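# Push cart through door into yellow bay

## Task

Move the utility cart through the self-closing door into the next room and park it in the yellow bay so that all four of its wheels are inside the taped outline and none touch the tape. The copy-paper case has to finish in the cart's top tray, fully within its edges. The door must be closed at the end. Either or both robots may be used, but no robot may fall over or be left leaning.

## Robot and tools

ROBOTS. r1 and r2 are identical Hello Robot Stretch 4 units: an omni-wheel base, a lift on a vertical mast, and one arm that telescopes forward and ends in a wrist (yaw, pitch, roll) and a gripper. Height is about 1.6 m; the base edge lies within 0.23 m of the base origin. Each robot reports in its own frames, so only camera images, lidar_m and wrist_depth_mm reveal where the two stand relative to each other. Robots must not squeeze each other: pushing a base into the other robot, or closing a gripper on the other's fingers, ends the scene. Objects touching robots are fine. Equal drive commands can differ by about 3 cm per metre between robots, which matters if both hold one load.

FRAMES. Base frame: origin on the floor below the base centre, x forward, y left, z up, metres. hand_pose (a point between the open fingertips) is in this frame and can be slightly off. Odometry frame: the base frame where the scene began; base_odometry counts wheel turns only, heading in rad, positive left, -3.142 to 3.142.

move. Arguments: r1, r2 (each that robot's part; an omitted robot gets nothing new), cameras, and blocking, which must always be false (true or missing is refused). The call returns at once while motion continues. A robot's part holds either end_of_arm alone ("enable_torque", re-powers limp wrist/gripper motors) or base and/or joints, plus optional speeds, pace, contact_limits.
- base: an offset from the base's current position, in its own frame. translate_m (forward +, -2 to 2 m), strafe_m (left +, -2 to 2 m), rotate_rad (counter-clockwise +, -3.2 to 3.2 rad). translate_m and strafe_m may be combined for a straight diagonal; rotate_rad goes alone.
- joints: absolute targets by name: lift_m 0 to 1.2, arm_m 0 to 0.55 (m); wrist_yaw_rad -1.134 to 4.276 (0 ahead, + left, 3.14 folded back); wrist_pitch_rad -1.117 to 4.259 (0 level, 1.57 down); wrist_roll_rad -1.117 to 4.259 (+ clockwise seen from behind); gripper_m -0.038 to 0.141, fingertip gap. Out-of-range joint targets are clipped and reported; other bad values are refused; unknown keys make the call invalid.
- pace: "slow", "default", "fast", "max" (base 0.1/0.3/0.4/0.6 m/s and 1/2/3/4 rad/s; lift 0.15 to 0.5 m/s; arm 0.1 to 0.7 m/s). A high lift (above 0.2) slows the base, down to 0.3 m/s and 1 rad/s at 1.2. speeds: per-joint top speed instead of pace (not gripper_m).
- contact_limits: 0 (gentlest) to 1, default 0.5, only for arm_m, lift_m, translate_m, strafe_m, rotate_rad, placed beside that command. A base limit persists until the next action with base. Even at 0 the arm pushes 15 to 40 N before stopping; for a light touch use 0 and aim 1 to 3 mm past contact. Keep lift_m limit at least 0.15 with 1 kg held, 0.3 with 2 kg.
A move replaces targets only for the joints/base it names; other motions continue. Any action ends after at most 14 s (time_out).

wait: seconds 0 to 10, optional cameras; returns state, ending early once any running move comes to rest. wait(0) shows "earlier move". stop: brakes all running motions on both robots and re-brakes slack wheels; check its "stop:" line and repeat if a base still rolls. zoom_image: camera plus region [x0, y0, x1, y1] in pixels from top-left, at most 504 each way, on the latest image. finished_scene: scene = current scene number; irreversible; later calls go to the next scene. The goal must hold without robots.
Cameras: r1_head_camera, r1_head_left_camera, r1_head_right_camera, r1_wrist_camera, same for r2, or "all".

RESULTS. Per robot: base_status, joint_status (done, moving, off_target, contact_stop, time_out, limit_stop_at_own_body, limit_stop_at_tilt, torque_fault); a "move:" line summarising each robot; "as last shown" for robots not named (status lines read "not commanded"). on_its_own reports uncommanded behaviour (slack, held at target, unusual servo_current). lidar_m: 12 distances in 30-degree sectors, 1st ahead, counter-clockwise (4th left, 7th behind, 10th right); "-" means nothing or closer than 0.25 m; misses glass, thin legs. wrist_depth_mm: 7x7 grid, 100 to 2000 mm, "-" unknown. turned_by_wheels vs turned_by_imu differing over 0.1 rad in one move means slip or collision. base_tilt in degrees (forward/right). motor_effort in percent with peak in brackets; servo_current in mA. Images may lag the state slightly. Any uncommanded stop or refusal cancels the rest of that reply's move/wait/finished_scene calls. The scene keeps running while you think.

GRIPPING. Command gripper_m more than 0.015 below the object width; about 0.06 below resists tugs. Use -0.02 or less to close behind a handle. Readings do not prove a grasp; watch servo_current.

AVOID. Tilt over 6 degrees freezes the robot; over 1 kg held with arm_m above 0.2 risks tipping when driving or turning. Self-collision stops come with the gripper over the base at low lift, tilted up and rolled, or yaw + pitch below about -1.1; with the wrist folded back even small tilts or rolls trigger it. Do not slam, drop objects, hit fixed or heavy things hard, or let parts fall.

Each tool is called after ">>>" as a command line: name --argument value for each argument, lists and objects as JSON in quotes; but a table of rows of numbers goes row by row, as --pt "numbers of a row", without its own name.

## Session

>>> move --blocking false

Scene clock: 0.00 s.
r1.base_odometry: x=+0.000 y=+0.000 heading=+0.000
r1.turned_by_wheels: +0.000
r1.turned_by_imu: +0.000
r1.base_tilt: forward=-1.6 right=+1.3
r1.lidar_m: 0.96 1.73 2.02 2.40 3.92 1.60 0.85 0.77 0.78 0.89 0.77 0.78
r1.base_status: not commanded
r1.joint_positions: lift_m=+0.124 arm_m=+0.000 wrist_yaw_rad=+3.194 wrist_pitch_rad=+0.002 wrist_roll_rad=+0.000 gripper_m=+0.056
r1.joint_status: not commanded
r1.measured_speeds: all 0
r1.motor_effort: lift_m=+19 arm_m=-4 wheel_0=-2 wheel_1=+1 wheel_2=+0
r1.servo_current: wrist_yaw_rad=59 wrist_pitch_rad=46 wrist_roll_rad=46 gripper_m=39
r1.hand_pose: x=-0.1216 y=+0.0722 z=+0.3019 quat_wxyz=(-0.026, -0.001, +0.000, +1.000) (m; r1's base frame)
r1.wrist_depth_mm: - 135 - - - - - / - 123 135 - - - - / - 121 191 - - - - / 110 136 194 - - - - / 137 - - - 1618 - - / 226 - 190 1098 188 1160 1118 / 224 163 750 798 768 768 759
r2.base_odometry: x=+0.000 y=+0.000 heading=+0.000
r2.turned_by_wheels: +0.000
r2.turned_by_imu: +0.000
r2.base_tilt: forward=-0.6 right=+0.1
r2.lidar_m: 1.29 1.32 1.58 2.33 2.36 2.78 1.41 1.41 2.77 2.39 2.42 1.48
r2.base_status: not commanded
r2.joint_positions: lift_m=+0.200 arm_m=+0.000 wrist_yaw_rad=+3.211 wrist_pitch_rad=+0.001 wrist_roll_rad=+0.000 gripper_m=+0.056
r2.joint_status: not commanded
r2.measured_speeds: all 0
r2.motor_effort: lift_m=+18 arm_m=-4 wheel_0=-1 wheel_1=+1 wheel_2=+1
r2.servo_current: wrist_yaw_rad=46 wrist_pitch_rad=39 wrist_roll_rad=52 gripper_m=52
r2.hand_pose: x=-0.1229 y=+0.0671 z=+0.3779 quat_wxyz=(-0.035, -0.001, +0.000, +0.999) (m; r2's base frame)
r2.wrist_depth_mm: - - 137 - - - - / - - 137 - - - - / - 109 138 - - - - / - 140 175 - - - - / 214 - - - - - - / 213 1281 196 1255 190 1336 1182 / 208 243 866 - - 854 878
pictures: r1_head_camera, r1_head_left_camera, r1_head_right_camera, r1_wrist_camera, r2_head_camera, r2_head_left_camera, r2_head_right_camera, r2_wrist_camera
Images, in order (width x height): r1_head_camera 420x560, r1_head_left_camera 420x672, r1_head_right_camera 420x672, r1_wrist_camera 616x392, r2_head_camera 420x560, r2_head_left_camera 420x672, r2_head_right_camera 420x672, r2_wrist_camera 616x392.

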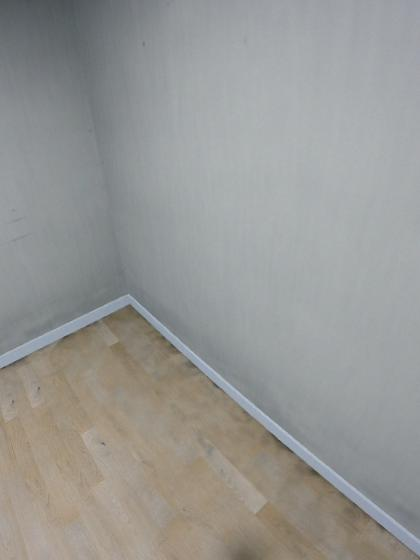

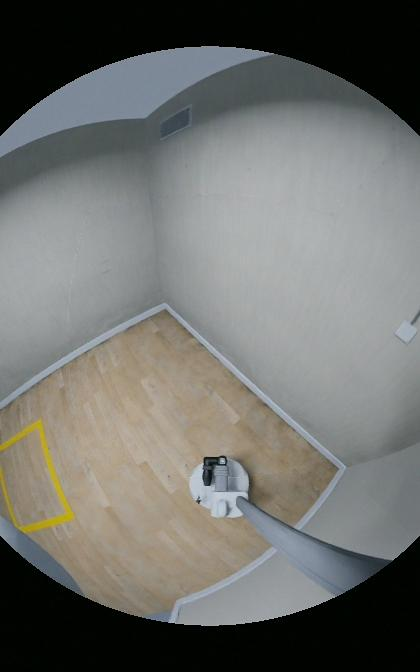

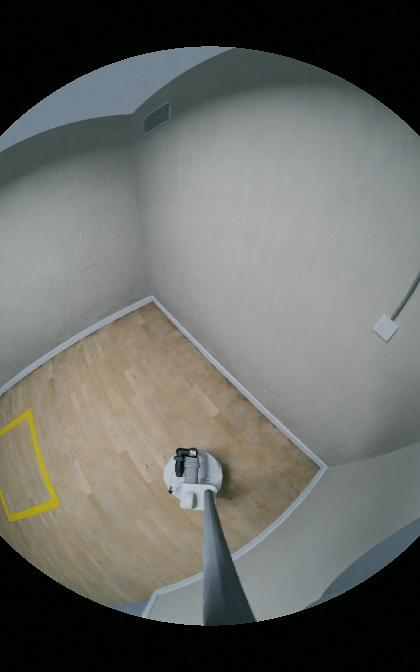

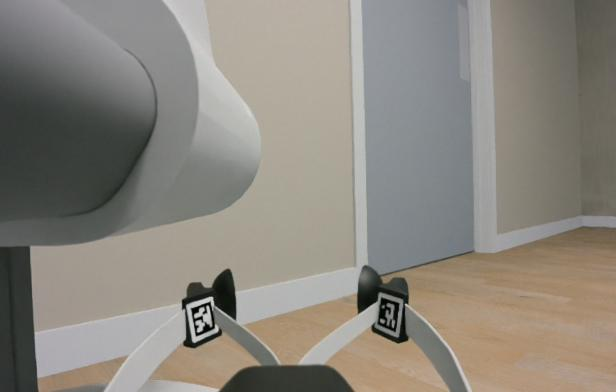

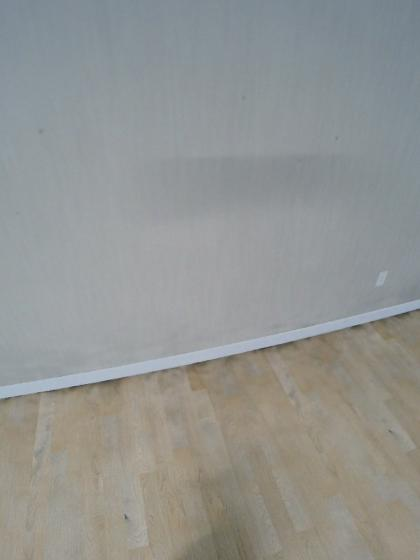

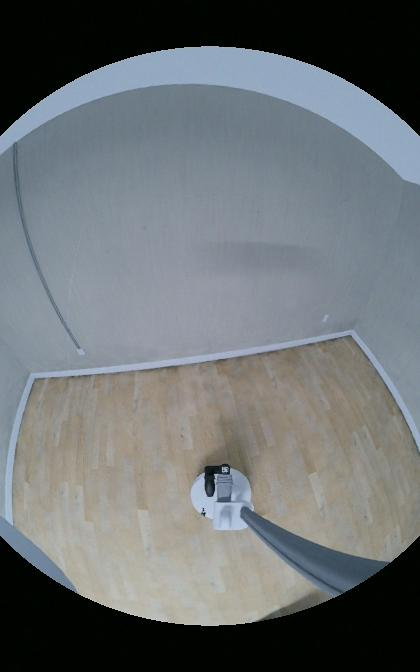

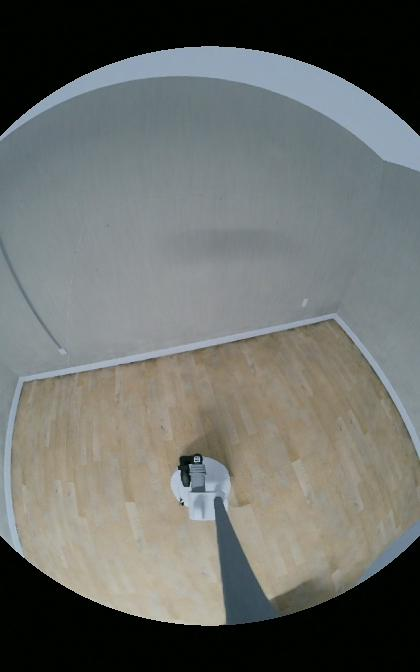

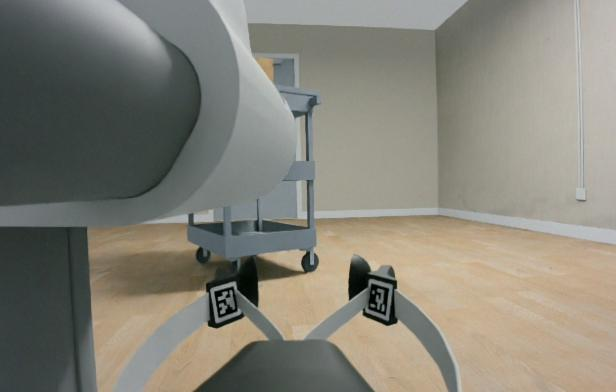

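>>> move --r1 '{"base":{"rotate_rad":3.0},"joints":{"lift_m":0.7},"pace":"fast"}' --r2 '{"base":{"rotate_rad":2.9},"joints":{"lift_m":0.7},"pace":"fast"}' --blocking false

>>> wait --seconds 3

>>> wait --seconds 0.3 --cameras '["all"]'

Scene clock: 8.73 s.
move: r1 moving; r2 moving
r1.base_odometry: x=+0.000 y=+0.000 heading=+0.379
r1.turned_by_wheels: +0.379
r1.turned_by_imu: +0.380
r1.base_tilt: forward=-1.6 right=+1.3
r1.lidar_m: 1.35 2.02 2.22 3.48 2.07 0.95 0.78 0.74 0.86 0.79 0.72 0.87
r1.base_status: rotate_rad moving
r1.joint_positions: lift_m=+0.187 arm_m=+0.000 wrist_yaw_rad=+3.194 wrist_pitch_rad=+0.002 wrist_roll_rad=+0.000 gripper_m=+0.056
r1.joint_status: lift_m moving
r1.measured_speeds: translate_m=+0.001 strafe_m=-0.001 rotate_rad=+1.461 lift_m=+0.244 arm_m=+0.000 wrist_yaw_rad=+0.000 wrist_pitch_rad=+0.000 wrist_roll_rad=+0.000
r1.motor_effort: lift_m=+25(28) arm_m=-4(4) wheel_0=-9(11) wheel_1=-8(9) wheel_2=-8(9)
r1.servo_current: wrist_yaw_rad=46(59) wrist_pitch_rad=39(52) wrist_roll_rad=33(65) gripper_m=39(46)
r1.hand_pose: x=-0.1216 y=+0.0722 z=+0.3649 quat_wxyz=(-0.026, -0.001, +0.000, +1.000) (m; r1's base frame)
r1.wrist_depth_mm: - 135 - - - - - / - 123 135 - - 1205 - / - 121 192 - - 1229 - / 111 136 195 - - 1205 - / 137 - - - - 1205 - / 216 - 190 - 188 1182 1308 / 223 151 189 143 854 866 917
r2.base_odometry: x=+0.000 y=+0.000 heading=+0.379
r2.turned_by_wheels: +0.379
r2.turned_by_imu: +0.368
r2.base_tilt: forward=-0.7 right=+0.0
r2.lidar_m: 1.30 1.44 2.25 2.32 2.57 1.55 1.43 3.02 2.43 2.39 1.66 1.33
r2.base_status: rotate_rad moving
r2.joint_positions: lift_m=+0.263 arm_m=+0.000 wrist_yaw_rad=+3.211 wrist_pitch_rad=+0.001 wrist_roll_rad=+0.000 gripper_m=+0.056
r2.joint_status: lift_m moving
r2.measured_speeds: translate_m=-0.001 strafe_m=+0.001 rotate_rad=+1.462 lift_m=+0.244 arm_m=+0.000 wrist_yaw_rad=+0.000 wrist_pitch_rad=+0.000 wrist_roll_rad=+0.000
r2.motor_effort: lift_m=+24(25) arm_m=-4(4) wheel_0=-5(11) wheel_1=-11(12) wheel_2=-13(13)
r2.servo_current: wrist_yaw_rad=52(52) wrist_pitch_rad=46(46) wrist_roll_rad=52(65) gripper_m=46(52)
r2.hand_pose: x=-0.1229 y=+0.0671 z=+0.4410 quat_wxyz=(-0.035, -0.001, +0.000, +0.999) (m; r2's base frame)
r2.wrist_depth_mm: - - 137 - - - - / - 107 137 - - - - / - 110 138 1537 - - - / - 140 178 - - - - / 216 - - - - - - / 213 1430 196 1499 190 1537 1336 / 211 243 1060 - - 1025 991
pictures: none

Scene clock: 10.57 s.
earlier move: r1 moving; r2 done
r1.base_odometry: x=+0.000 y=+0.000 heading=+3.000
r1.turned_by_wheels: +2.621
r1.turned_by_imu: +2.635
r1.base_tilt: forward=-1.6 right=+1.3
r1.lidar_m: 0.95 0.75 0.75 0.84 0.78 0.76 0.84 1.35 2.02 2.23 3.46 2.16
r1.base_status: done
r1.joint_positions: lift_m=+0.700 arm_m=+0.000 wrist_yaw_rad=+3.194 wrist_pitch_rad=+0.002 wrist_roll_rad=+0.000 gripper_m=+0.056
r1.joint_status: lift_m moving
r1.measured_speeds: all 0
r1.motor_effort: lift_m=+24(28) arm_m=-4(4) wheel_0=+0(12) wheel_1=-1(10) wheel_2=+1(11)
r1.servo_current: wrist_yaw_rad=59(65) wrist_pitch_rad=39(52) wrist_roll_rad=46(65) gripper_m=39(52)
r1.hand_pose: x=-0.1216 y=+0.0722 z=+0.8772 quat_wxyz=(-0.026, -0.001, +0.000, +1.000) (m; r1's base frame)
r1.wrist_depth_mm: - 135 - - - - - / - 121 135 - - - - / - 120 189 - - - - / 110 135 193 - - - - / 137 - - - - - - / 216 - 190 - 187 - - / 221 152 - 137 - - -
r2.base_odometry: x=+0.000 y=+0.000 heading=+2.900
r2.turned_by_wheels: +2.521
r2.turned_by_imu: +2.455
r2.base_tilt: forward=-0.6 right=+0.0
r2.lidar_m: 3.48 1.40 3.32 2.46 2.40 1.81 1.34 1.29 1.37 1.98 2.34 2.47
r2.base_status: done
r2.joint_positions: lift_m=+0.700 arm_m=+0.000 wrist_yaw_rad=+3.211 wrist_pitch_rad=+0.001 wrist_roll_rad=+0.000 gripper_m=+0.056
r2.joint_status: all done
r2.measured_speeds: all 0
r2.motor_effort: lift_m=+21(26) arm_m=-4(4) wheel_0=-1(12) wheel_1=-2(12) wheel_2=-3(17)
r2.servo_current: wrist_yaw_rad=46(52) wrist_pitch_rad=39(46) wrist_roll_rad=33(65) gripper_m=52(52)
r2.hand_pose: x=-0.1228 y=+0.0671 z=+0.8776 quat_wxyz=(-0.035, -0.001, +0.000, +0.999) (m; r2's base frame)
r2.wrist_depth_mm: - - 137 - - - - / - - 138 - - - - / - 110 138 232 - - - / - 140 164 - - - - / 215 - - - - - - / 212 - 189 - 189 - - / 211 123 - - - 1808 1863
wait: 1.83 of 3 s (r2 has come to rest)
pictures: none

Scene clock: 10.77 s.
earlier move: r1 done
r1.base_odometry: x=+0.000 y=+0.000 heading=+3.000
r1.turned_by_wheels: +0.000
r1.turned_by_imu: +0.000
r1.base_tilt: forward=-1.6 right=+1.3
r1.lidar_m: 0.96 0.76 0.75 0.83 0.78 0.77 0.85 1.34 2.03 2.24 3.46 2.16
r1.base_status: done
r1.joint_positions: lift_m=+0.700 arm_m=+0.000 wrist_yaw_rad=+3.194 wrist_pitch_rad=+0.002 wrist_roll_rad=+0.000 gripper_m=+0.056
r1.joint_status: all done
r1.measured_speeds: all 0
r1.motor_effort: lift_m=+24(28) arm_m=-4(4) wheel_0=-1(12) wheel_1=+0(10) wheel_2=+1(11)
r1.servo_current: wrist_yaw_rad=52(65) wrist_pitch_rad=33(52) wrist_roll_rad=39(65) gripper_m=39(52)
r1.hand_pose: x=-0.1216 y=+0.0722 z=+0.8772 quat_wxyz=(-0.026, -0.001, +0.000, +1.000) (m; r1's base frame)
r1.wrist_depth_mm: - 135 - - - - - / - 121 135 - - - - / - 120 188 - - - - / 110 136 193 - - - - / 137 - - - - - - / 215 - 190 - 187 - - / 222 152 - 137 - - -
r2.base_odometry: x=+0.000 y=+0.000 heading=+2.900
r2.turned_by_wheels: +0.000
r2.turned_by_imu: +0.000
r2.base_tilt: forward=-0.7 right=+0.1
r2.lidar_m: 3.46 1.41 3.32 2.47 2.40 1.80 1.35 1.29 1.40 1.94 2.34 2.47
r2.base_status: done
r2.joint_positions: lift_m=+0.700 arm_m=+0.000 wrist_yaw_rad=+3.211 wrist_pitch_rad=+0.001 wrist_roll_rad=+0.000 gripper_m=+0.056
r2.joint_status: all done
r2.measured_speeds: all 0
r2.motor_effort: lift_m=+21(26) arm_m=-4(4) wheel_0=-1(12) wheel_1=-2(12) wheel_2=-2(17)
r2.servo_current: wrist_yaw_rad=46(52) wrist_pitch_rad=46(46) wrist_roll_rad=46(65) gripper_m=52(52)
r2.hand_pose: x=-0.1228 y=+0.0671 z=+0.8776 quat_wxyz=(-0.035, -0.001, +0.000, +0.999) (m; r2's base frame)
r2.wrist_depth_mm: - - 137 - - - - / - - 137 - - - - / - 110 138 232 - - - / - 140 163 - - - - / 215 - - - - - - / 213 - 190 - 188 - - / 211 122 - - - 1808 1808
wait: 0.20 of 0.3 s (r1 has come to rest)
pictures: r1_head_camera, r1_head_left_camera, r1_head_right_camera, r1_wrist_camera, r2_head_camera, r2_head_left_camera, r2_head_right_camera, r2_wrist_camera
Images, in order (width x height): r1_head_camera 420x560, r1_head_left_camera 420x672, r1_head_right_camera 420x672, r1_wrist_camera 616x392, r2_head_camera 420x560, r2_head_left_camera 420x672, r2_head_right_camera 420x672, r2_wrist_camera 616x392.

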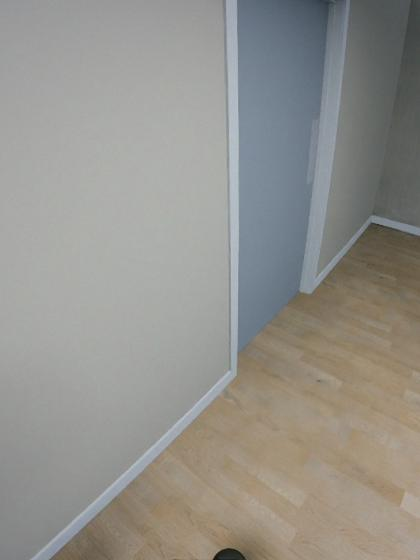

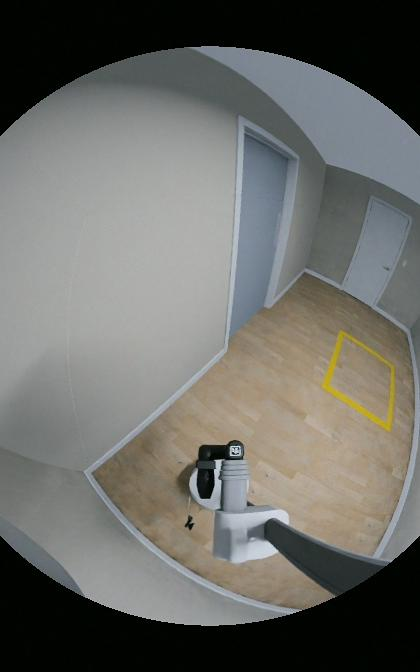

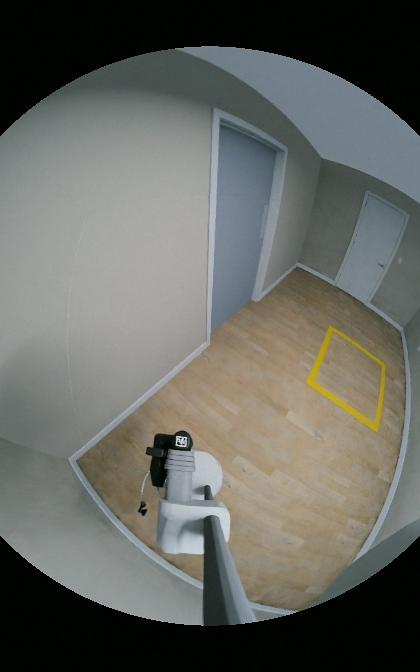

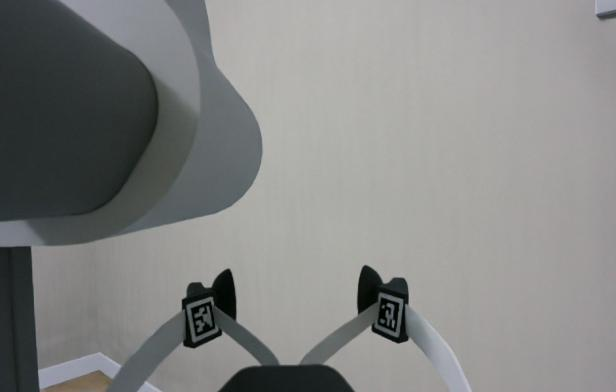

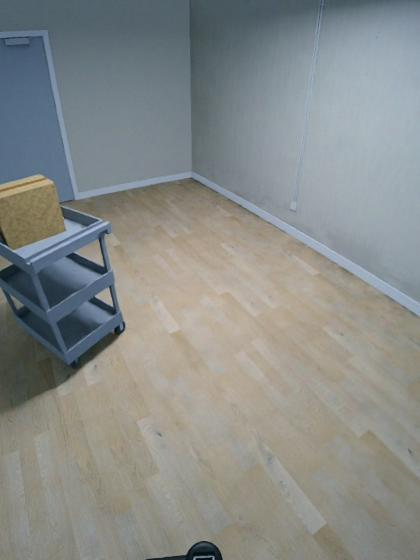

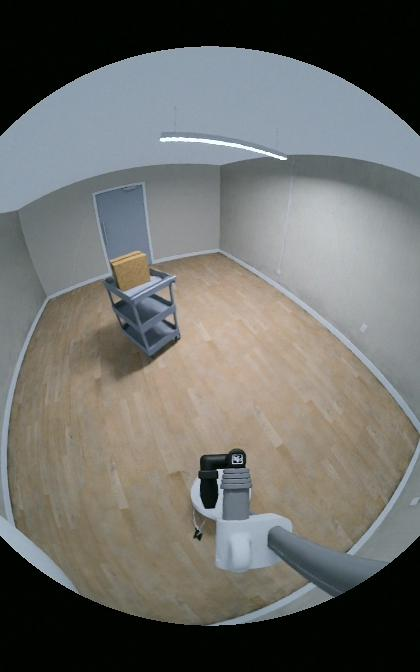

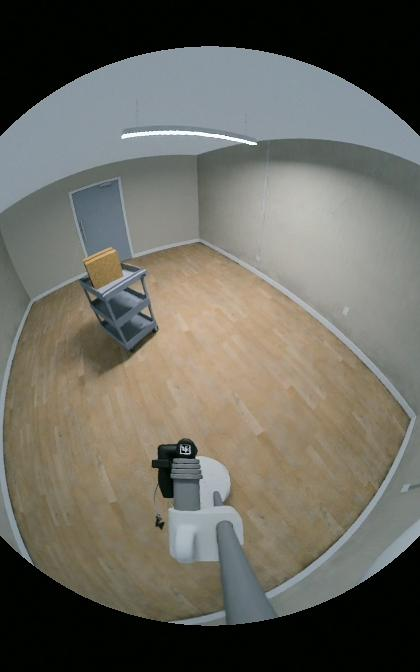

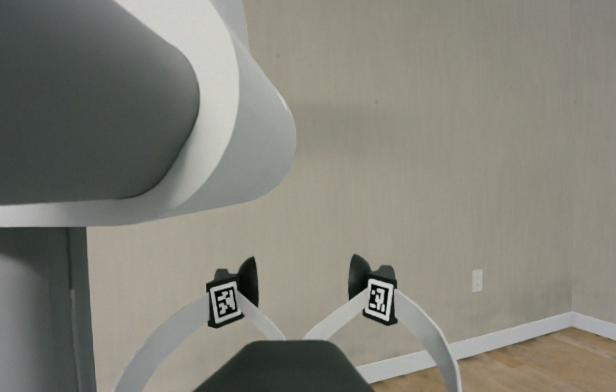

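>>> zoom_image --camera "r2_head_camera" --region '[0, 0, 200, 400]'

>>> zoom_image --camera "r2_head_left_camera" --region '[60, 160, 240, 380]'

>>> zoom_image --camera "r1_head_left_camera" --region '[200, 100, 420, 450]'

Scaled by 1.260 from the camera's 420x560 image, which has a finer 1200x1600 frame.

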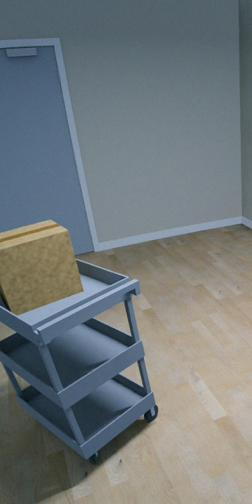

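Scaled by 2.291 from the camera's 420x672 image, which has a finer 600x960 frame.

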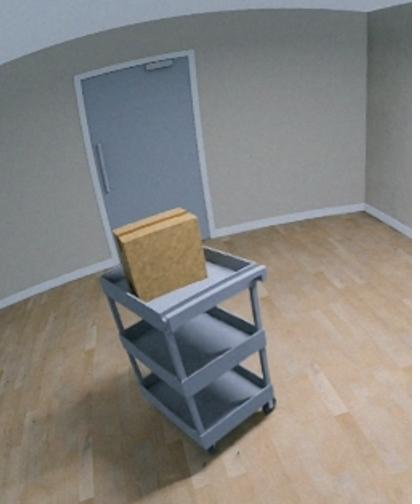

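Scaled by 1.440 from the camera's 420x672 image, which has a finer 600x960 frame.

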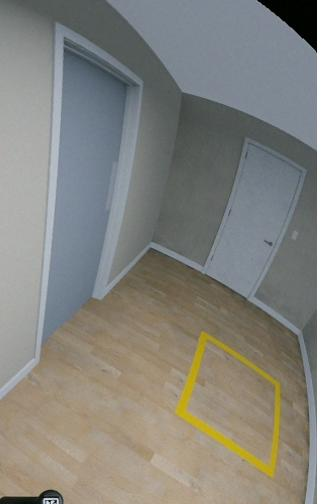

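>>> move --r1 '{"base":{"rotate_rad":0.89},"joints":{"lift_m":0.688,"wrist_yaw_rad":0.0,"wrist_roll_rad":1.57,"gripper_m":0.1},"pace":"fast"}' --r2 '{"base":{"translate_m":2.0,"strafe_m":-0.2},"pace":"fast"}' --blocking false

>>> wait --seconds 6

>>> wait --seconds 6 --cameras '["r2_head_camera","r2_head_left_camera","r1_head_camera"]'

Scene clock: 107.50 s.
move: r1 moving; r2 moving
r1.base_odometry: x=+0.000 y=+0.000 heading=-2.967
r1.turned_by_wheels: +0.316
r1.turned_by_imu: +0.317
r1.base_tilt: forward=-1.6 right=+1.2
r1.lidar_m: 0.81 0.73 0.77 0.83 0.76 0.77 1.07 2.04 2.09 2.73 3.88 1.17
r1.base_status: rotate_rad moving
r1.joint_positions: lift_m=+0.688 arm_m=+0.000 wrist_yaw_rad=+2.554 wrist_pitch_rad=+0.002 wrist_roll_rad=+0.635 gripper_m=+0.075
r1.joint_status: lift_m moving; wrist_yaw_rad moving; wrist_roll_rad moving; gripper_m moving
r1.measured_speeds: translate_m=-0.001 strafe_m=+0.001 rotate_rad=+1.218 lift_m=+0.000 arm_m=+0.000 wrist_yaw_rad=-1.820 wrist_pitch_rad=+0.000 wrist_roll_rad=+1.820
r1.motor_effort: lift_m=+13(23) arm_m=-3(4) wheel_0=-8(10) wheel_1=-6(9) wheel_2=-9(9)
r1.servo_current: wrist_yaw_rad=98(137) wrist_pitch_rad=39(46) wrist_roll_rad=72(104) gripper_m=72(78)
r1.hand_pose: x=-0.0207 y=+0.2326 z=+0.8661 quat_wxyz=(+0.275, +0.089, +0.299, +0.909) (m; r1's base frame)
r1.wrist_depth_mm: - - - - - - - / - - - - - - - / - - - - - - - / - - - - - - - / - - - - - - - / - - 191 - 187 - - / - 144 - 137 - - -
r2.base_odometry: x=-0.045 y=+0.016 heading=+2.900
r2.turned_by_wheels: +0.000
r2.turned_by_imu: +0.001
r2.base_tilt: forward=-0.7 right=+0.0
r2.lidar_m: 3.43 1.34 3.37 2.43 2.42 1.89 1.41 1.34 1.43 2.04 2.31 2.44
r2.base_status: translate_m moving; strafe_m moving
r2.joint_positions: lift_m=+0.700 arm_m=+0.000 wrist_yaw_rad=+3.211 wrist_pitch_rad=+0.001 wrist_roll_rad=+0.000 gripper_m=+0.056
r2.joint_status: not commanded
r2.measured_speeds: translate_m=+0.181 strafe_m=-0.020 rotate_rad=+0.001 lift_m=+0.000 arm_m=+0.000 wrist_yaw_rad=+0.000 wrist_pitch_rad=+0.000 wrist_roll_rad=+0.000
r2.motor_effort: lift_m=+21(21) arm_m=-4(4) wheel_0=+13(13) wheel_1=+8(9) wheel_2=-15(15)
r2.servo_current: wrist_yaw_rad=46(52) wrist_pitch_rad=39(46) wrist_roll_rad=46(59) gripper_m=46(52)
r2.hand_pose: x=-0.1228 y=+0.0671 z=+0.8776 quat_wxyz=(-0.035, -0.001, +0.000, +0.999) (m; r2's base frame)
r2.wrist_depth_mm: - - 137 - - - - / - - 137 - - - - / - 111 138 222 - - - / - 139 155 - - - - / 213 - - - - - - / 211 - 190 - 188 - - / 206 125 - - - 1863 1863
pictures: none

Scene clock: 109.33 s.
earlier move: r1 done; r2 moving
r1.base_odometry: x=+0.000 y=+0.000 heading=-2.394
r1.turned_by_wheels: +0.573
r1.turned_by_imu: +0.577
r1.base_tilt: forward=-1.6 right=+1.3
r1.lidar_m: 0.75 0.79 0.82 0.76 0.79 1.12 2.00 2.13 2.86 3.21 1.10 0.77
r1.base_status: done
r1.joint_positions: lift_m=+0.688 arm_m=+0.000 wrist_yaw_rad=+0.003 wrist_pitch_rad=+0.002 wrist_roll_rad=+1.568 gripper_m=+0.100
r1.joint_status: all done
r1.measured_speeds: all 0
r1.motor_effort: lift_m=+13(23) arm_m=-1(4) wheel_0=-2(10) wheel_1=-2(9) wheel_2=-1(9)
r1.servo_current: wrist_yaw_rad=65(163) wrist_pitch_rad=39(52) wrist_roll_rad=39(104) gripper_m=46(91)
r1.hand_pose: x=+0.4595 y=-0.0867 z=+0.8661 quat_wxyz=(+0.708, +0.706, +0.002, +0.000) (m; r1's base frame)
r1.wrist_depth_mm: - - - - - - - / - - - - - - - / - - - - - - - / - - - - - - - / - - - - - - - / - 190 195 - 190 - - / - 143 - 141 - - -
r2.base_odometry: x=-0.681 y=+0.242 heading=+2.900
r2.turned_by_wheels: +0.000
r2.turned_by_imu: +0.001
r2.base_tilt: forward=-0.6 right=+0.1
r2.lidar_m: 2.86 0.92 0.90 2.90 2.78 2.67 1.96 1.91 2.00 2.00 1.93 2.04
r2.base_status: translate_m moving; strafe_m moving
r2.joint_positions: lift_m=+0.700 arm_m=+0.000 wrist_yaw_rad=+3.211 wrist_pitch_rad=+0.001 wrist_roll_rad=+0.000 gripper_m=+0.056
r2.joint_status: not commanded
r2.measured_speeds: translate_m=+0.399 strafe_m=-0.041 rotate_rad=+0.001 lift_m=+0.000 arm_m=+0.000 wrist_yaw_rad=+0.000 wrist_pitch_rad=+0.000 wrist_roll_rad=+0.000
r2.motor_effort: lift_m=+21(21) arm_m=-4(4) wheel_0=+10(13) wheel_1=+5(9) wheel_2=-10(16)
r2.servo_current: wrist_yaw_rad=52(52) wrist_pitch_rad=39(46) wrist_roll_rad=46(59) gripper_m=46(59)
r2.hand_pose: x=-0.1228 y=+0.0671 z=+0.8777 quat_wxyz=(-0.035, -0.001, +0.000, +0.999) (m; r2's base frame)
r2.wrist_depth_mm: - - 136 - - - - / - - 137 - - - - / - 111 138 - - - - / - 139 173 - - - - / 213 - - - - - - / 211 - 191 - 191 - - / 206 241 1863 - - 1921 1863
wait: 1.83 of 6 s (r1 has come to rest)
pictures: none

Scene clock: 113.37 s.
earlier move: r2 done
r1.base_odometry: x=+0.000 y=+0.000 heading=-2.394
r1.turned_by_wheels: +0.000
r1.turned_by_imu: +0.000
r1.base_tilt: forward=-1.6 right=+1.3
r1.lidar_m: 0.76 0.77 0.80 0.78 0.80 1.11 1.99 2.11 2.85 3.19 1.11 0.79
r1.base_status: done
r1.joint_positions: lift_m=+0.688 arm_m=+0.000 wrist_yaw_rad=+0.003 wrist_pitch_rad=+0.002 wrist_roll_rad=+1.568 gripper_m=+0.100
r1.joint_status: all done
r1.measured_speeds: all 0
r1.motor_effort: lift_m=+13(23) arm_m=+4(4) wheel_0=-1(10) wheel_1=-1(9) wheel_2=-1(9)
r1.servo_current: wrist_yaw_rad=39(163) wrist_pitch_rad=39(52) wrist_roll_rad=52(104) gripper_m=46(91)
r1.hand_pose: x=+0.4595 y=-0.0867 z=+0.8661 quat_wxyz=(+0.708, +0.706, +0.002, +0.000) (m; r1's base frame)
r1.wrist_depth_mm: - - - - - - - / - - - - - - - / - - - - - - - / - - - - - - - / - - - - - - - / - 190 195 - 190 - - / - 144 - 141 - - -
r2.base_odometry: x=-1.894 y=+0.673 heading=+2.900
r2.turned_by_wheels: +0.000
r2.turned_by_imu: +0.002
r2.base_tilt: forward=-0.7 right=+0.1
r2.lidar_m: 1.84 2.83 2.95 0.91 0.77 3.68 3.07 2.95 1.69 1.26 1.22 1.30
r2.base_status: done
r2.joint_positions: lift_m=+0.700 arm_m=+0.000 wrist_yaw_rad=+3.211 wrist_pitch_rad=+0.001 wrist_roll_rad=+0.000 gripper_m=+0.056
r2.joint_status: not commanded
r2.measured_speeds: all 0
r2.motor_effort: lift_m=+20(21) arm_m=-4(4) wheel_0=+1(13) wheel_1=+3(9) wheel_2=-1(16)
r2.servo_current: wrist_yaw_rad=46(65) wrist_pitch_rad=52(52) wrist_roll_rad=46(59) gripper_m=52(59)
r2.hand_pose: x=-0.1228 y=+0.0671 z=+0.8777 quat_wxyz=(-0.035, -0.001, +0.000, +0.999) (m; r2's base frame)
r2.wrist_depth_mm: - - 137 - - - - / - 107 137 - - - - / - 110 138 - - - - / - 140 178 - - - - / 215 - - - - - - / 213 - 196 - 191 - - / 211 244 - - - 1863 1921
wait: 4.03 of 6 s (r2 has come to rest)
pictures: r1_head_camera, r2_head_camera, r2_head_left_camera
Images, in order (width x height): r1_head_camera 420x560, r2_head_camera 420x560, r2_head_left_camera 420x672.

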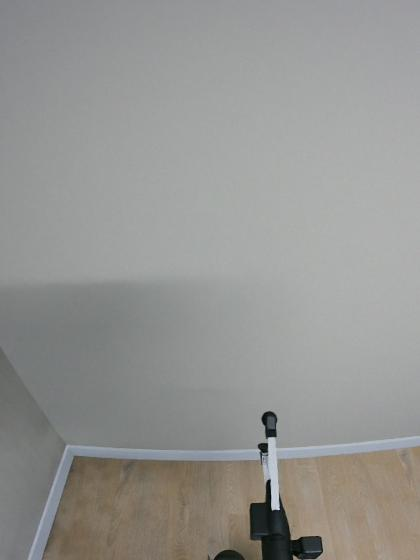

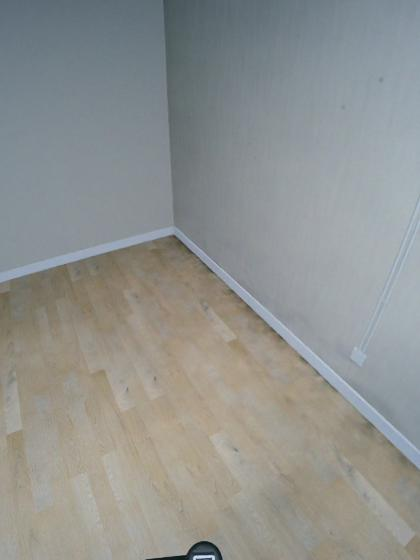

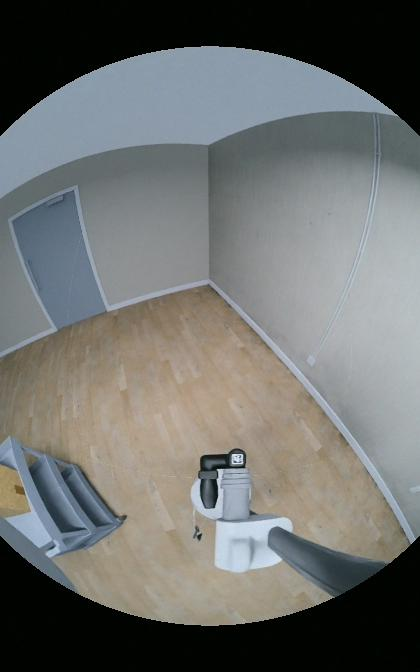

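>>> move --r1 '{"base":{"strafe_m":-1.6},"pace":"fast"}' --r2 '{"base":{"rotate_rad":0.871},"joints":{"lift_m":0.88,"wrist_yaw_rad":-0.4,"gripper_m":0.1},"pace":"fast"}' --blocking false

>>> wait --seconds 2.2

>>> move --r2 '{"base":{"translate_m":2.0,"strafe_m":0.47},"pace":"fast"}' --blocking false

>>> wait --seconds 5

>>> wait --seconds 5 --cameras '["r2_head_camera","r2_wrist_camera","r1_head_camera","r1_head_right_camera"]'

Scene clock: 135.43 s.
move: r1 moving; r2 moving
r1.base_odometry: x=-0.037 y=+0.040 heading=-2.394
r1.turned_by_wheels: +0.000
r1.turned_by_imu: -0.001
r1.base_tilt: forward=-1.6 right=+1.2
r1.lidar_m: 0.74 0.76 0.87 0.83 0.87 1.19 2.01 2.11 2.89 3.21 1.09 0.78
r1.base_status: strafe_m moving
r1.joint_positions: lift_m=+0.688 arm_m=+0.000 wrist_yaw_rad=+0.003 wrist_pitch_rad=+0.002 wrist_roll_rad=+1.568 gripper_m=+0.100
r1.joint_status: not commanded
r1.measured_speeds: translate_m=+0.000 strafe_m=-0.212 rotate_rad=+0.000 lift_m=+0.000 arm_m=+0.000 wrist_yaw_rad=+0.000 wrist_pitch_rad=+0.000 wrist_roll_rad=+0.000
r1.motor_effort: lift_m=+13(13) arm_m=+4(4) wheel_0=+12(13) wheel_1=-11(13) wheel_2=+0(1)
r1.servo_current: wrist_yaw_rad=65(65) wrist_pitch_rad=39(46) wrist_roll_rad=39(72) gripper_m=39(46)
r1.hand_pose: x=+0.4595 y=-0.0867 z=+0.8661 quat_wxyz=(+0.708, +0.706, +0.002, +0.000) (m; r1's base frame)
r1.wrist_depth_mm: - - - - - - - / - - - - - - - / - - - - - - - / - - - - - - - / - - - - - - - / - 190 195 - 189 - - / - 144 - 141 - - -
r2.base_odometry: x=-1.894 y=+0.673 heading=-3.068
r2.turned_by_wheels: +0.315
r2.turned_by_imu: +0.307
r2.base_tilt: forward=-0.7 right=+0.1
r2.lidar_m: 2.84 2.85 1.14 0.77 0.80 3.29 2.96 2.19 1.37 1.22 1.25 1.54
r2.base_status: rotate_rad moving
r2.joint_positions: lift_m=+0.763 arm_m=+0.000 wrist_yaw_rad=+2.599 wrist_pitch_rad=+0.001 wrist_roll_rad=+0.000 gripper_m=+0.075
r2.joint_status: lift_m moving; wrist_yaw_rad moving; gripper_m moving
r2.measured_speeds: translate_m=+0.001 strafe_m=-0.001 rotate_rad=+1.218 lift_m=+0.244 arm_m=+0.000 wrist_yaw_rad=-1.750 wrist_pitch_rad=+0.000 wrist_roll_rad=+0.000
r2.motor_effort: lift_m=+24(25) arm_m=-4(4) wheel_0=-5(10) wheel_1=-9(11) wheel_2=-12(12)
r2.servo_current: wrist_yaw_rad=91(137) wrist_pitch_rad=33(39) wrist_roll_rad=46(52) gripper_m=111(111)
r2.hand_pose: x=-0.0310 y=+0.2237 z=+0.9410 quat_wxyz=(+0.268, -0.001, +0.000, +0.963) (m; r2's base frame)
r2.wrist_depth_mm: - - - - - - - / - - - - - - - / - - - - - - - / - - - - - - - / - - - - - - 615 / - - 190 - 189 - 627 / - - - - - 1921 -
pictures: none

Scene clock: 137.57 s.
earlier move: r1 moving; r2 done
r1.base_odometry: x=-0.593 y=+0.639 heading=-2.394
r1.turned_by_wheels: +0.000
r1.turned_by_imu: -0.005
r1.base_tilt: forward=-1.6 right=+1.3
r1.lidar_m: 0.76 0.79 1.07 1.63 1.69 2.09 2.00 2.12 2.83 3.07 1.23 0.88
r1.base_status: strafe_m moving
r1.joint_positions: lift_m=+0.688 arm_m=+0.000 wrist_yaw_rad=+0.003 wrist_pitch_rad=+0.002 wrist_roll_rad=+1.568 gripper_m=+0.100
r1.joint_status: not commanded
r1.measured_speeds: translate_m=+0.000 strafe_m=-0.400 rotate_rad=-0.001 lift_m=+0.000 arm_m=+0.000 wrist_yaw_rad=+0.000 wrist_pitch_rad=+0.000 wrist_roll_rad=+0.000
r1.motor_effort: lift_m=+13(13) arm_m=+4(4) wheel_0=+8(14) wheel_1=-4(13) wheel_2=-1(2)
r1.servo_current: wrist_yaw_rad=59(65) wrist_pitch_rad=46(52) wrist_roll_rad=46(72) gripper_m=39(46)
r1.hand_pose: x=+0.4595 y=-0.0867 z=+0.8661 quat_wxyz=(+0.708, +0.706, +0.002, +0.000) (m; r1's base frame)
r1.wrist_depth_mm: - - - - - - - / - - - - - - - / - - - - - - - / - - - - - - - / - - - - - - - / - 190 195 - 189 - - / - 143 - 140 - - -
r2.base_odometry: x=-1.894 y=+0.673 heading=-2.513
r2.turned_by_wheels: +0.555
r2.turned_by_imu: +0.541
r2.base_tilt: forward=-0.7 right=+0.1
r2.lidar_m: 2.87 1.11 0.77 0.86 3.28 2.97 2.12 1.36 1.22 1.24 1.53 2.83
r2.base_status: done
r2.joint_positions: lift_m=+0.880 arm_m=+0.000 wrist_yaw_rad=-0.397 wrist_pitch_rad=+0.001 wrist_roll_rad=+0.000 gripper_m=+0.100
r2.joint_status: all done
r2.measured_speeds: all 0
r2.motor_effort: lift_m=+21(25) arm_m=-4(5) wheel_0=-2(10) wheel_1=-3(11) wheel_2=-4(12)
r2.servo_current: wrist_yaw_rad=46(137) wrist_pitch_rad=39(46) wrist_roll_rad=46(59) gripper_m=52(111)
r2.hand_pose: x=+0.4031 y=-0.1921 z=+1.0577 quat_wxyz=(+0.980, +0.000, +0.001, -0.197) (m; r2's base frame)
r2.wrist_depth_mm: - - - - - - - / - - - - - - - / - - - - - - - / - - - - - - - / - - - - - - - / - - 195 - 195 - - / - - - - - - -
wait: 2.13 of 2.2 s (r2 has come to rest)
pictures: none

Scene clock: 138.07 s.
earlier move: r1 moving
move: r2 moving
r1.base_odometry: x=-0.729 y=+0.785 heading=-2.394
r1.turned_by_wheels: +0.000
r1.turned_by_imu: -0.001
r1.base_tilt: forward=-1.5 right=+1.3
r1.lidar_m: 0.76 0.80 1.10 1.83 1.90 2.11 1.99 2.10 2.81 2.87 1.25 0.91
r1.base_status: strafe_m moving
r1.joint_positions: lift_m=+0.688 arm_m=+0.000 wrist_yaw_rad=+0.003 wrist_pitch_rad=+0.002 wrist_roll_rad=+1.568 gripper_m=+0.100
r1.joint_status: not commanded
r1.measured_speeds: translate_m=+0.000 strafe_m=-0.400 rotate_rad=+0.003 lift_m=+0.000 arm_m=+0.000 wrist_yaw_rad=+0.000 wrist_pitch_rad=+0.000 wrist_roll_rad=+0.000
r1.motor_effort: lift_m=+13(13) arm_m=+3(4) wheel_0=+6(8) wheel_1=-5(9) wheel_2=-1(2)
r1.servo_current: wrist_yaw_rad=52(65) wrist_pitch_rad=39(46) wrist_roll_rad=52(72) gripper_m=46(46)
r1.hand_pose: x=+0.4595 y=-0.0867 z=+0.8661 quat_wxyz=(+0.708, +0.706, +0.002, +0.000) (m; r1's base frame)
r1.wrist_depth_mm: - - - - - - - / - - - - - - - / - - - - - - - / - - - - - - - / - - - - - - 627 / 597 564 211 615 192 - - / - 144 - 141 - - -
r2.base_odometry: x=-1.922 y=+0.641 heading=-2.513
r2.turned_by_wheels: +0.000
r2.turned_by_imu: +0.000
r2.base_tilt: forward=-0.7 right=+0.1
r2.lidar_m: 2.84 1.08 0.77 0.76 3.33 3.02 2.15 1.37 1.25 1.27 1.55 2.79
r2.base_status: translate_m moving; strafe_m moving
r2.joint_positions: lift_m=+0.880 arm_m=+0.000 wrist_yaw_rad=-0.397 wrist_pitch_rad=+0.001 wrist_roll_rad=+0.000 gripper_m=+0.100
r2.joint_status: not commanded
r2.measured_speeds: translate_m=+0.159 strafe_m=+0.038 rotate_rad=-0.003 lift_m=+0.000 arm_m=+0.000 wrist_yaw_rad=+0.000 wrist_pitch_rad=+0.000 wrist_roll_rad=+0.000
r2.motor_effort: lift_m=+21(21) arm_m=-4(4) wheel_0=+8(8) wheel_1=+10(10) wheel_2=-13(15)
r2.servo_current: wrist_yaw_rad=52(52) wrist_pitch_rad=39(46) wrist_roll_rad=39(52) gripper_m=52(52)
r2.hand_pose: x=+0.4030 y=-0.1922 z=+1.0577 quat_wxyz=(+0.980, +0.000, +0.001, -0.197) (m; r2's base frame)
r2.wrist_depth_mm: - - - - - - - / - - - - - - - / - - - - - - - / - - - - - - - / - - - - - - - / - - 195 - 195 - - / - - - - - - -
pictures: none

Scene clock: 140.13 s.
earlier move: r1 done; r2 moving
r1.base_odometry: x=-1.088 y=+1.173 heading=-2.394
r1.turned_by_wheels: +0.000
r1.turned_by_imu: -0.004
r1.base_tilt: forward=-1.6 right=+1.3
r1.lidar_m: 0.85 0.89 1.12 2.36 2.42 2.10 1.98 2.08 2.45 2.33 1.16 0.91
r1.base_status: done
r1.joint_positions: lift_m=+0.688 arm_m=+0.000 wrist_yaw_rad=+0.002 wrist_pitch_rad=+0.002 wrist_roll_rad=+1.568 gripper_m=+0.100
r1.joint_status: not commanded
r1.measured_speeds: all 0
r1.motor_effort: lift_m=+13(13) arm_m=+4(4) wheel_0=-2(9) wheel_1=+0(9) wheel_2=-1(3)
r1.servo_current: wrist_yaw_rad=52(72) wrist_pitch_rad=39(52) wrist_roll_rad=46(72) gripper_m=46(52)
r1.hand_pose: x=+0.4595 y=-0.0867 z=+0.8661 quat_wxyz=(+0.708, +0.706, +0.002, +0.000) (m; r1's base frame)
r1.wrist_depth_mm: 661 661 661 654 661 668 - / 676 661 668 - - - - / - - - - - - - / - - - - - - - / - - - - - - - / - 190 196 - 189 - - / - 144 - 140 - - -
r2.base_odometry: x=-2.407 y=+0.077 heading=-2.513
r2.turned_by_wheels: +0.000
r2.turned_by_imu: +0.001
r2.base_tilt: forward=-0.7 right=+0.1
r2.lidar_m: 2.21 2.76 3.06 0.55 0.59 3.62 2.82 1.83 1.68 1.70 2.14 2.18
r2.base_status: translate_m moving; strafe_m moving
r2.joint_positions: lift_m=+0.880 arm_m=+0.000 wrist_yaw_rad=-0.397 wrist_pitch_rad=+0.001 wrist_roll_rad=+0.000 gripper_m=+0.100
r2.joint_status: not commanded
r2.measured_speeds: translate_m=+0.386 strafe_m=+0.091 rotate_rad=+0.005 lift_m=+0.000 arm_m=+0.000 wrist_yaw_rad=+0.000 wrist_pitch_rad=+0.000 wrist_roll_rad=+0.000
r2.motor_effort: lift_m=+21(21) arm_m=-4(4) wheel_0=+5(11) wheel_1=+8(11) wheel_2=-11(15)
r2.servo_current: wrist_yaw_rad=52(59) wrist_pitch_rad=46(46) wrist_roll_rad=39(59) gripper_m=52(59)
r2.hand_pose: x=+0.4030 y=-0.1922 z=+1.0577 quat_wxyz=(+0.980, +0.000, +0.001, -0.197) (m; r2's base frame)
r2.wrist_depth_mm: - - - - - - - / - - - - - - - / - - - - - - - / - - - - - - - / - - - - - - - / - - 194 - 195 - - / - - - - - - -
wait: 2.07 of 5 s (r1 has come to rest)
pictures: none

Scene clock: 144.23 s.
earlier move: r2 done
r1.base_odometry: x=-1.088 y=+1.173 heading=-2.394
r1.turned_by_wheels: +0.000
r1.turned_by_imu: +0.000
r1.base_tilt: forward=-1.6 right=+1.3
r1.lidar_m: 0.85 0.90 1.12 2.35 2.44 2.09 2.00 2.08 2.43 2.35 1.16 0.92
r1.base_status: done
r1.joint_positions: lift_m=+0.688 arm_m=+0.000 wrist_yaw_rad=+0.002 wrist_pitch_rad=+0.002 wrist_roll_rad=+1.568 gripper_m=+0.100
r1.joint_status: not commanded
r1.measured_speeds: all 0
r1.motor_effort: lift_m=+13(13) arm_m=+4(4) wheel_0=-2(9) wheel_1=+0(9) wheel_2=-1(3)
r1.servo_current: wrist_yaw_rad=46(72) wrist_pitch_rad=33(52) wrist_roll_rad=59(72) gripper_m=46(52)
r1.hand_pose: x=+0.4595 y=-0.0867 z=+0.8661 quat_wxyz=(+0.708, +0.706, +0.002, +0.000) (m; r1's base frame)
r1.wrist_depth_mm: 661 668 676 654 668 676 - / 668 661 661 - - - - / - - - - - - - / - - - - - - - / - - - - - - - / - 190 195 - 189 - - / - 143 - 141 - - -
r2.base_odometry: x=-3.235 y=-0.883 heading=-2.513
r2.turned_by_wheels: +0.000
r2.turned_by_imu: +0.002
r2.base_tilt: forward=-0.7 right=+0.0
r2.lidar_m: 1.16 1.46 2.34 2.36 2.95 1.16 1.25 2.61 2.40 1.97 1.26 1.15
r2.base_status: done
r2.joint_positions: lift_m=+0.880 arm_m=+0.000 wrist_yaw_rad=-0.397 wrist_pitch_rad=+0.001 wrist_roll_rad=+0.000 gripper_m=+0.100
r2.joint_status: not commanded
r2.measured_speeds: all 0
r2.motor_effort: lift_m=+21(21) arm_m=-4(4) wheel_0=+3(11) wheel_1=+2(11) wheel_2=-4(15)
r2.servo_current: wrist_yaw_rad=52(59) wrist_pitch_rad=46(52) wrist_roll_rad=39(59) gripper_m=59(59)
r2.hand_pose: x=+0.4030 y=-0.1922 z=+1.0577 quat_wxyz=(+0.980, +0.000, +0.001, -0.197) (m; r2's base frame)
r2.wrist_depth_mm: - - - - - - - / - - - - - - - / - 931 - - - - - / - 878 - - - - - / - - - - - - - / - - 189 - 185 - - / - - - - - - -
wait: 4.10 of 5 s (r2 has come to rest)
pictures: r1_head_camera, r1_head_right_camera, r2_head_camera, r2_wrist_camera
Images, in order (width x height): r1_head_camera 420x560, r1_head_right_camera 420x672, r2_head_camera 420x560, r2_wrist_camera 616x392.

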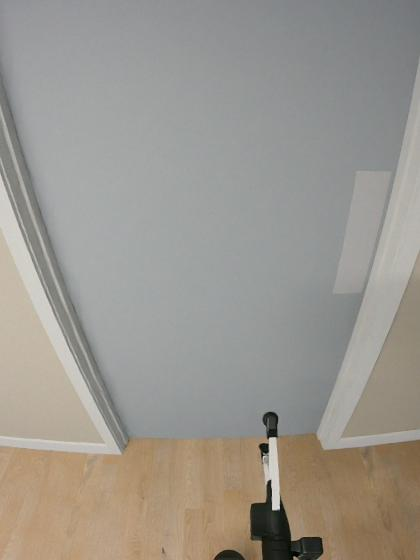

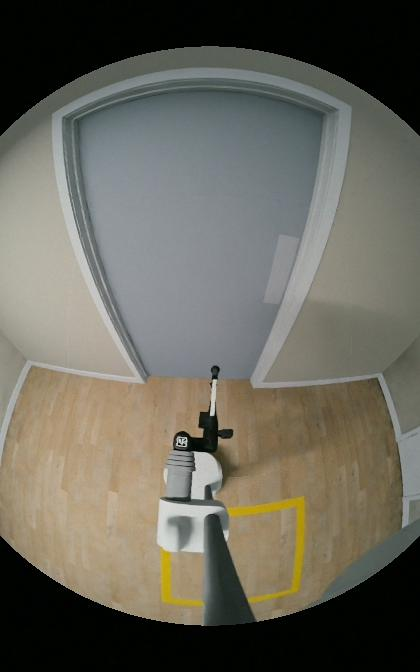

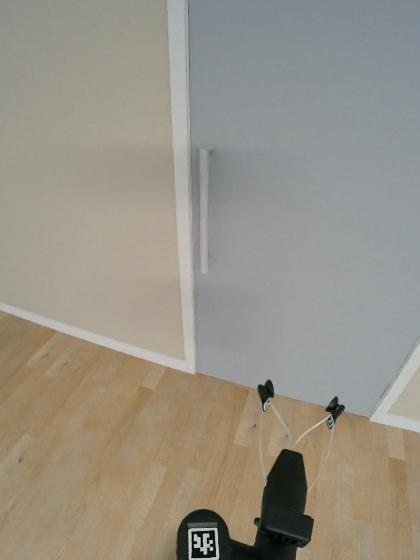

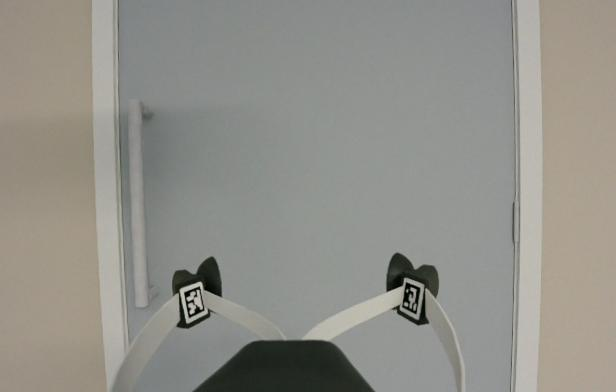

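>>> move --r2 '{"base":{"translate_m":0.71,"strafe_m":0.067},"contact_limits":{"translate_m":0.3}}' --blocking false

>>> wait --seconds 4 --cameras '["r2_wrist_camera"]'

Scene clock: 151.80 s.
move: r2 moving
r1: as last shown
r1.lidar_m: 0.85 0.89 1.10 2.33 2.46 2.08 1.97 2.08 2.43 2.35 1.18 0.91
r1.motor_effort: lift_m=+13(13) arm_m=+3(4) wheel_0=-2(3) wheel_1=+0(0) wheel_2=-1(1)
r1.servo_current: wrist_yaw_rad=46(65) wrist_pitch_rad=46(46) wrist_roll_rad=65(65) gripper_m=39(52)
r1.wrist_depth_mm: 654 661 654 654 661 668 - / 661 654 668 - - - - / - - - - - - - / - - - - - - - / - - - - - - - / - 190 195 - 189 - - / - 144 - 141 - - -
r2.base_odometry: x=-3.259 y=-0.904 heading=-2.513
r2.turned_by_wheels: +0.000
r2.turned_by_imu: +0.001
r2.base_tilt: forward=-0.7 right=+0.0
r2.lidar_m: 1.12 1.44 2.33 2.35 2.96 1.20 1.24 2.64 2.39 1.90 1.22 1.11
r2.base_status: translate_m moving; strafe_m moving
r2.joint_positions: lift_m=+0.880 arm_m=+0.000 wrist_yaw_rad=-0.397 wrist_pitch_rad=+0.001 wrist_roll_rad=+0.000 gripper_m=+0.100
r2.joint_status: not commanded
r2.measured_speeds: translate_m=+0.121 strafe_m=+0.011 rotate_rad=+0.001 lift_m=+0.000 arm_m=+0.000 wrist_yaw_rad=+0.000 wrist_pitch_rad=+0.000 wrist_roll_rad=+0.000
r2.motor_effort: lift_m=+21(21) arm_m=-4(4) wheel_0=+11(11) wheel_1=+9(9) wheel_2=-10(13)
r2.servo_current: wrist_yaw_rad=46(59) wrist_pitch_rad=39(46) wrist_roll_rad=59(59) gripper_m=52(59)
r2.contact_limits: translate_m 0.3
r2.hand_pose: x=+0.4030 y=-0.1922 z=+1.0577 quat_wxyz=(+0.980, +0.000, +0.001, -0.197) (m; r2's base frame)
r2.wrist_depth_mm: - - - - - - - / - - - - - - - / - - - - - - - / - - - - - - - / - 917 - - - - - / - 173 189 - 186 - - / - - - - - - -
pictures: none

Scene clock: 155.17 s.
earlier move: r2 done
r1.base_odometry: x=-1.088 y=+1.173 heading=-2.394
r1.turned_by_wheels: +0.000
r1.turned_by_imu: +0.000
r1.base_tilt: forward=-1.6 right=+1.3
r1.lidar_m: 0.85 0.91 1.11 2.35 2.46 2.08 1.98 2.09 2.43 2.36 1.15 0.91
r1.base_status: not commanded
r1.joint_positions: lift_m=+0.688 arm_m=+0.000 wrist_yaw_rad=+0.002 wrist_pitch_rad=+0.002 wrist_roll_rad=+1.568 gripper_m=+0.100
r1.joint_status: not commanded
r1.measured_speeds: all 0
r1.motor_effort: lift_m=+13(13) arm_m=+4(4) wheel_0=-2(3) wheel_1=+0(0) wheel_2=-1(1)
r1.servo_current: wrist_yaw_rad=72(72) wrist_pitch_rad=39(52) wrist_roll_rad=59(72) gripper_m=46(52)
r1.hand_pose: x=+0.4595 y=-0.0867 z=+0.8661 quat_wxyz=(+0.708, +0.706, +0.002, +0.000) (m; r1's base frame)
r1.wrist_depth_mm: 668 661 676 661 661 668 - / 654 661 661 - - - - / - - - - - - - / - - - - - - - / - - - - - - - / - 190 195 - 190 - - / - 144 - 141 - - -
r2.base_odometry: x=-3.770 y=-1.355 heading=-2.513
r2.turned_by_wheels: +0.000
r2.turned_by_imu: +0.001
r2.base_tilt: forward=-0.7 right=+0.1
r2.lidar_m: 0.44 0.65 1.33 2.01 2.55 1.94 1.86 2.96 2.73 0.90 0.57 0.52
r2.base_status: done
r2.joint_positions: lift_m=+0.880 arm_m=+0.000 wrist_yaw_rad=-0.397 wrist_pitch_rad=+0.001 wrist_roll_rad=+0.000 gripper_m=+0.100
r2.joint_status: not commanded
r2.measured_speeds: all 0
r2.motor_effort: lift_m=+21(21) arm_m=-4(4) wheel_0=+3(11) wheel_1=+3(10) wheel_2=-3(14)
r2.servo_current: wrist_yaw_rad=52(65) wrist_pitch_rad=33(52) wrist_roll_rad=46(59) gripper_m=46(59)
r2.contact_limits: translate_m 0.3
r2.hand_pose: x=+0.4030 y=-0.1922 z=+1.0577 quat_wxyz=(+0.980, +0.000, +0.001, -0.197) (m; r2's base frame)
r2.wrist_depth_mm: 297 238 309 307 303 303 303 / 298 239 309 307 309 304 301 / 301 239 310 309 309 306 306 / 301 239 314 310 307 307 306 / 306 309 315 314 310 309 307 / 306 309 200 314 196 312 310 / 309 307 319 - 315 314 310
wait: 3.37 of 4 s (r2 has come to rest)
pictures: r2_wrist_camera
Images, in order (width x height): r2_wrist_camera 616x392.

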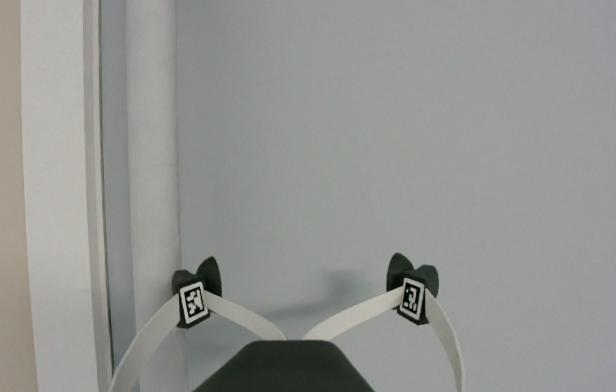

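>>> move --r2 '{"base":{"translate_m":0.028,"strafe_m":0.082},"contact_limits":{"translate_m":0.2}}' --blocking false

>>> wait --seconds 2 --cameras '["r2_wrist_camera"]'

Scene clock: 160.23 s.
move: r2 moving
r1: as last shown
r1.lidar_m: 0.86 0.89 1.11 2.35 2.45 2.08 1.99 2.10 2.44 2.34 1.11 0.93
r1.motor_effort: lift_m=+13(13) arm_m=+4(4) wheel_0=-2(2) wheel_1=+0(0) wheel_2=-1(1)
r1.servo_current: wrist_yaw_rad=59(65) wrist_pitch_rad=46(46) wrist_roll_rad=39(59) gripper_m=46(52)
r1.wrist_depth_mm: 654 668 668 654 661 668 - / 654 668 661 - - - - / - - - - - - - / - - - - - - - / - - - - - - - / - 190 195 - 190 - - / - 144 - 141 - - -
r2.base_odometry: x=-3.760 y=-1.385 heading=-2.513
r2.turned_by_wheels: -0.001
r2.turned_by_imu: +0.000
r2.base_tilt: forward=-0.7 right=+0.1
r2.lidar_m: 0.47 0.68 1.35 2.00 2.53 1.95 1.86 3.03 2.74 0.91 0.58 0.44
r2.base_status: translate_m moving; strafe_m moving
r2.joint_positions: lift_m=+0.880 arm_m=+0.000 wrist_yaw_rad=-0.399 wrist_pitch_rad=+0.001 wrist_roll_rad=+0.000 gripper_m=+0.100
r2.joint_status: not commanded
r2.measured_speeds: translate_m=+0.038 strafe_m=+0.117 rotate_rad=-0.004 lift_m=+0.000 arm_m=+0.000 wrist_yaw_rad=-0.019 wrist_pitch_rad=+0.000 wrist_roll_rad=+0.000
r2.motor_effort: lift_m=+21(21) arm_m=-4(4) wheel_0=-9(10) wheel_1=+10(11) wheel_2=-9(9)
r2.servo_current: wrist_yaw_rad=39(52) wrist_pitch_rad=46(46) wrist_roll_rad=59(59) gripper_m=52(59)
r2.contact_limits: translate_m 0.2
r2.hand_pose: x=+0.4027 y=-0.1926 z=+1.0577 quat_wxyz=(+0.980, +0.000, +0.001, -0.198) (m; r2's base frame)
r2.wrist_depth_mm: 296 309 306 310 307 307 304 / 312 312 310 309 310 309 307 / 301 314 312 312 314 310 310 / 315 315 314 314 312 314 312 / 317 312 317 317 315 315 314 / 320 307 195 315 196 317 315 / 322 307 238 - 317 319 317
pictures: none

Scene clock: 161.20 s.
earlier move: r2 done
r1.base_odometry: x=-1.088 y=+1.173 heading=-2.394
r1.turned_by_wheels: +0.000
r1.turned_by_imu: +0.000
r1.base_tilt: forward=-1.6 right=+1.3
r1.lidar_m: 0.84 0.90 1.11 2.36 2.41 2.11 1.98 2.08 2.43 2.35 1.17 0.92
r1.base_status: not commanded
r1.joint_positions: lift_m=+0.688 arm_m=+0.000 wrist_yaw_rad=+0.002 wrist_pitch_rad=+0.002 wrist_roll_rad=+1.568 gripper_m=+0.100
r1.joint_status: not commanded
r1.measured_speeds: all 0
r1.motor_effort: lift_m=+13(13) arm_m=+4(4) wheel_0=-2(3) wheel_1=+0(0) wheel_2=-1(1)
r1.servo_current: wrist_yaw_rad=39(65) wrist_pitch_rad=46(52) wrist_roll_rad=65(65) gripper_m=46(52)
r1.hand_pose: x=+0.4595 y=-0.0867 z=+0.8661 quat_wxyz=(+0.708, +0.706, +0.002, +0.000) (m; r1's base frame)
r1.wrist_depth_mm: 654 668 676 647 668 668 - / 654 661 668 - - - - / - - - - - - - / - - - - - - - / - - - - - - - / - 190 195 - 189 - - / - 144 - 141 - - -
r2.base_odometry: x=-3.744 y=-1.438 heading=-2.514
r2.turned_by_wheels: +0.000
r2.turned_by_imu: +0.000
r2.base_tilt: forward=-0.7 right=+0.0
r2.lidar_m: 0.51 0.66 1.38 1.97 2.46 1.97 1.85 3.09 2.81 0.89 0.59 0.44
r2.base_status: done
r2.joint_positions: lift_m=+0.880 arm_m=+0.000 wrist_yaw_rad=-0.405 wrist_pitch_rad=+0.001 wrist_roll_rad=+0.000 gripper_m=+0.100
r2.joint_status: not commanded
r2.measured_speeds: all 0
r2.motor_effort: lift_m=+21(21) arm_m=-4(4) wheel_0=-6(10) wheel_1=+1(11) wheel_2=-9(11)
r2.servo_current: wrist_yaw_rad=46(59) wrist_pitch_rad=39(52) wrist_roll_rad=52(59) gripper_m=52(59)
r2.contact_limits: translate_m 0.2
r2.hand_pose: x=+0.4016 y=-0.1939 z=+1.0577 quat_wxyz=(+0.980, +0.000, +0.001, -0.201) (m; r2's base frame)
r2.wrist_depth_mm: 312 300 312 312 312 315 314 / 312 301 315 314 315 317 315 / 315 301 317 317 317 315 319 / 317 304 319 319 319 319 320 / 320 306 319 322 320 320 322 / 320 307 198 240 191 324 324 / 322 309 324 - 325 324 324
wait: 0.97 of 2 s (r2 has come to rest)
pictures: r2_wrist_camera
Images, in order (width x height): r2_wrist_camera 616x392.

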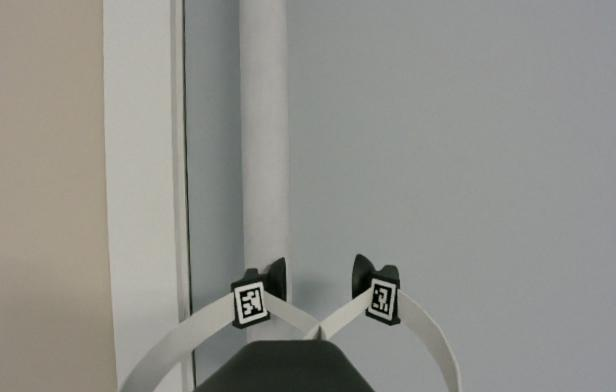

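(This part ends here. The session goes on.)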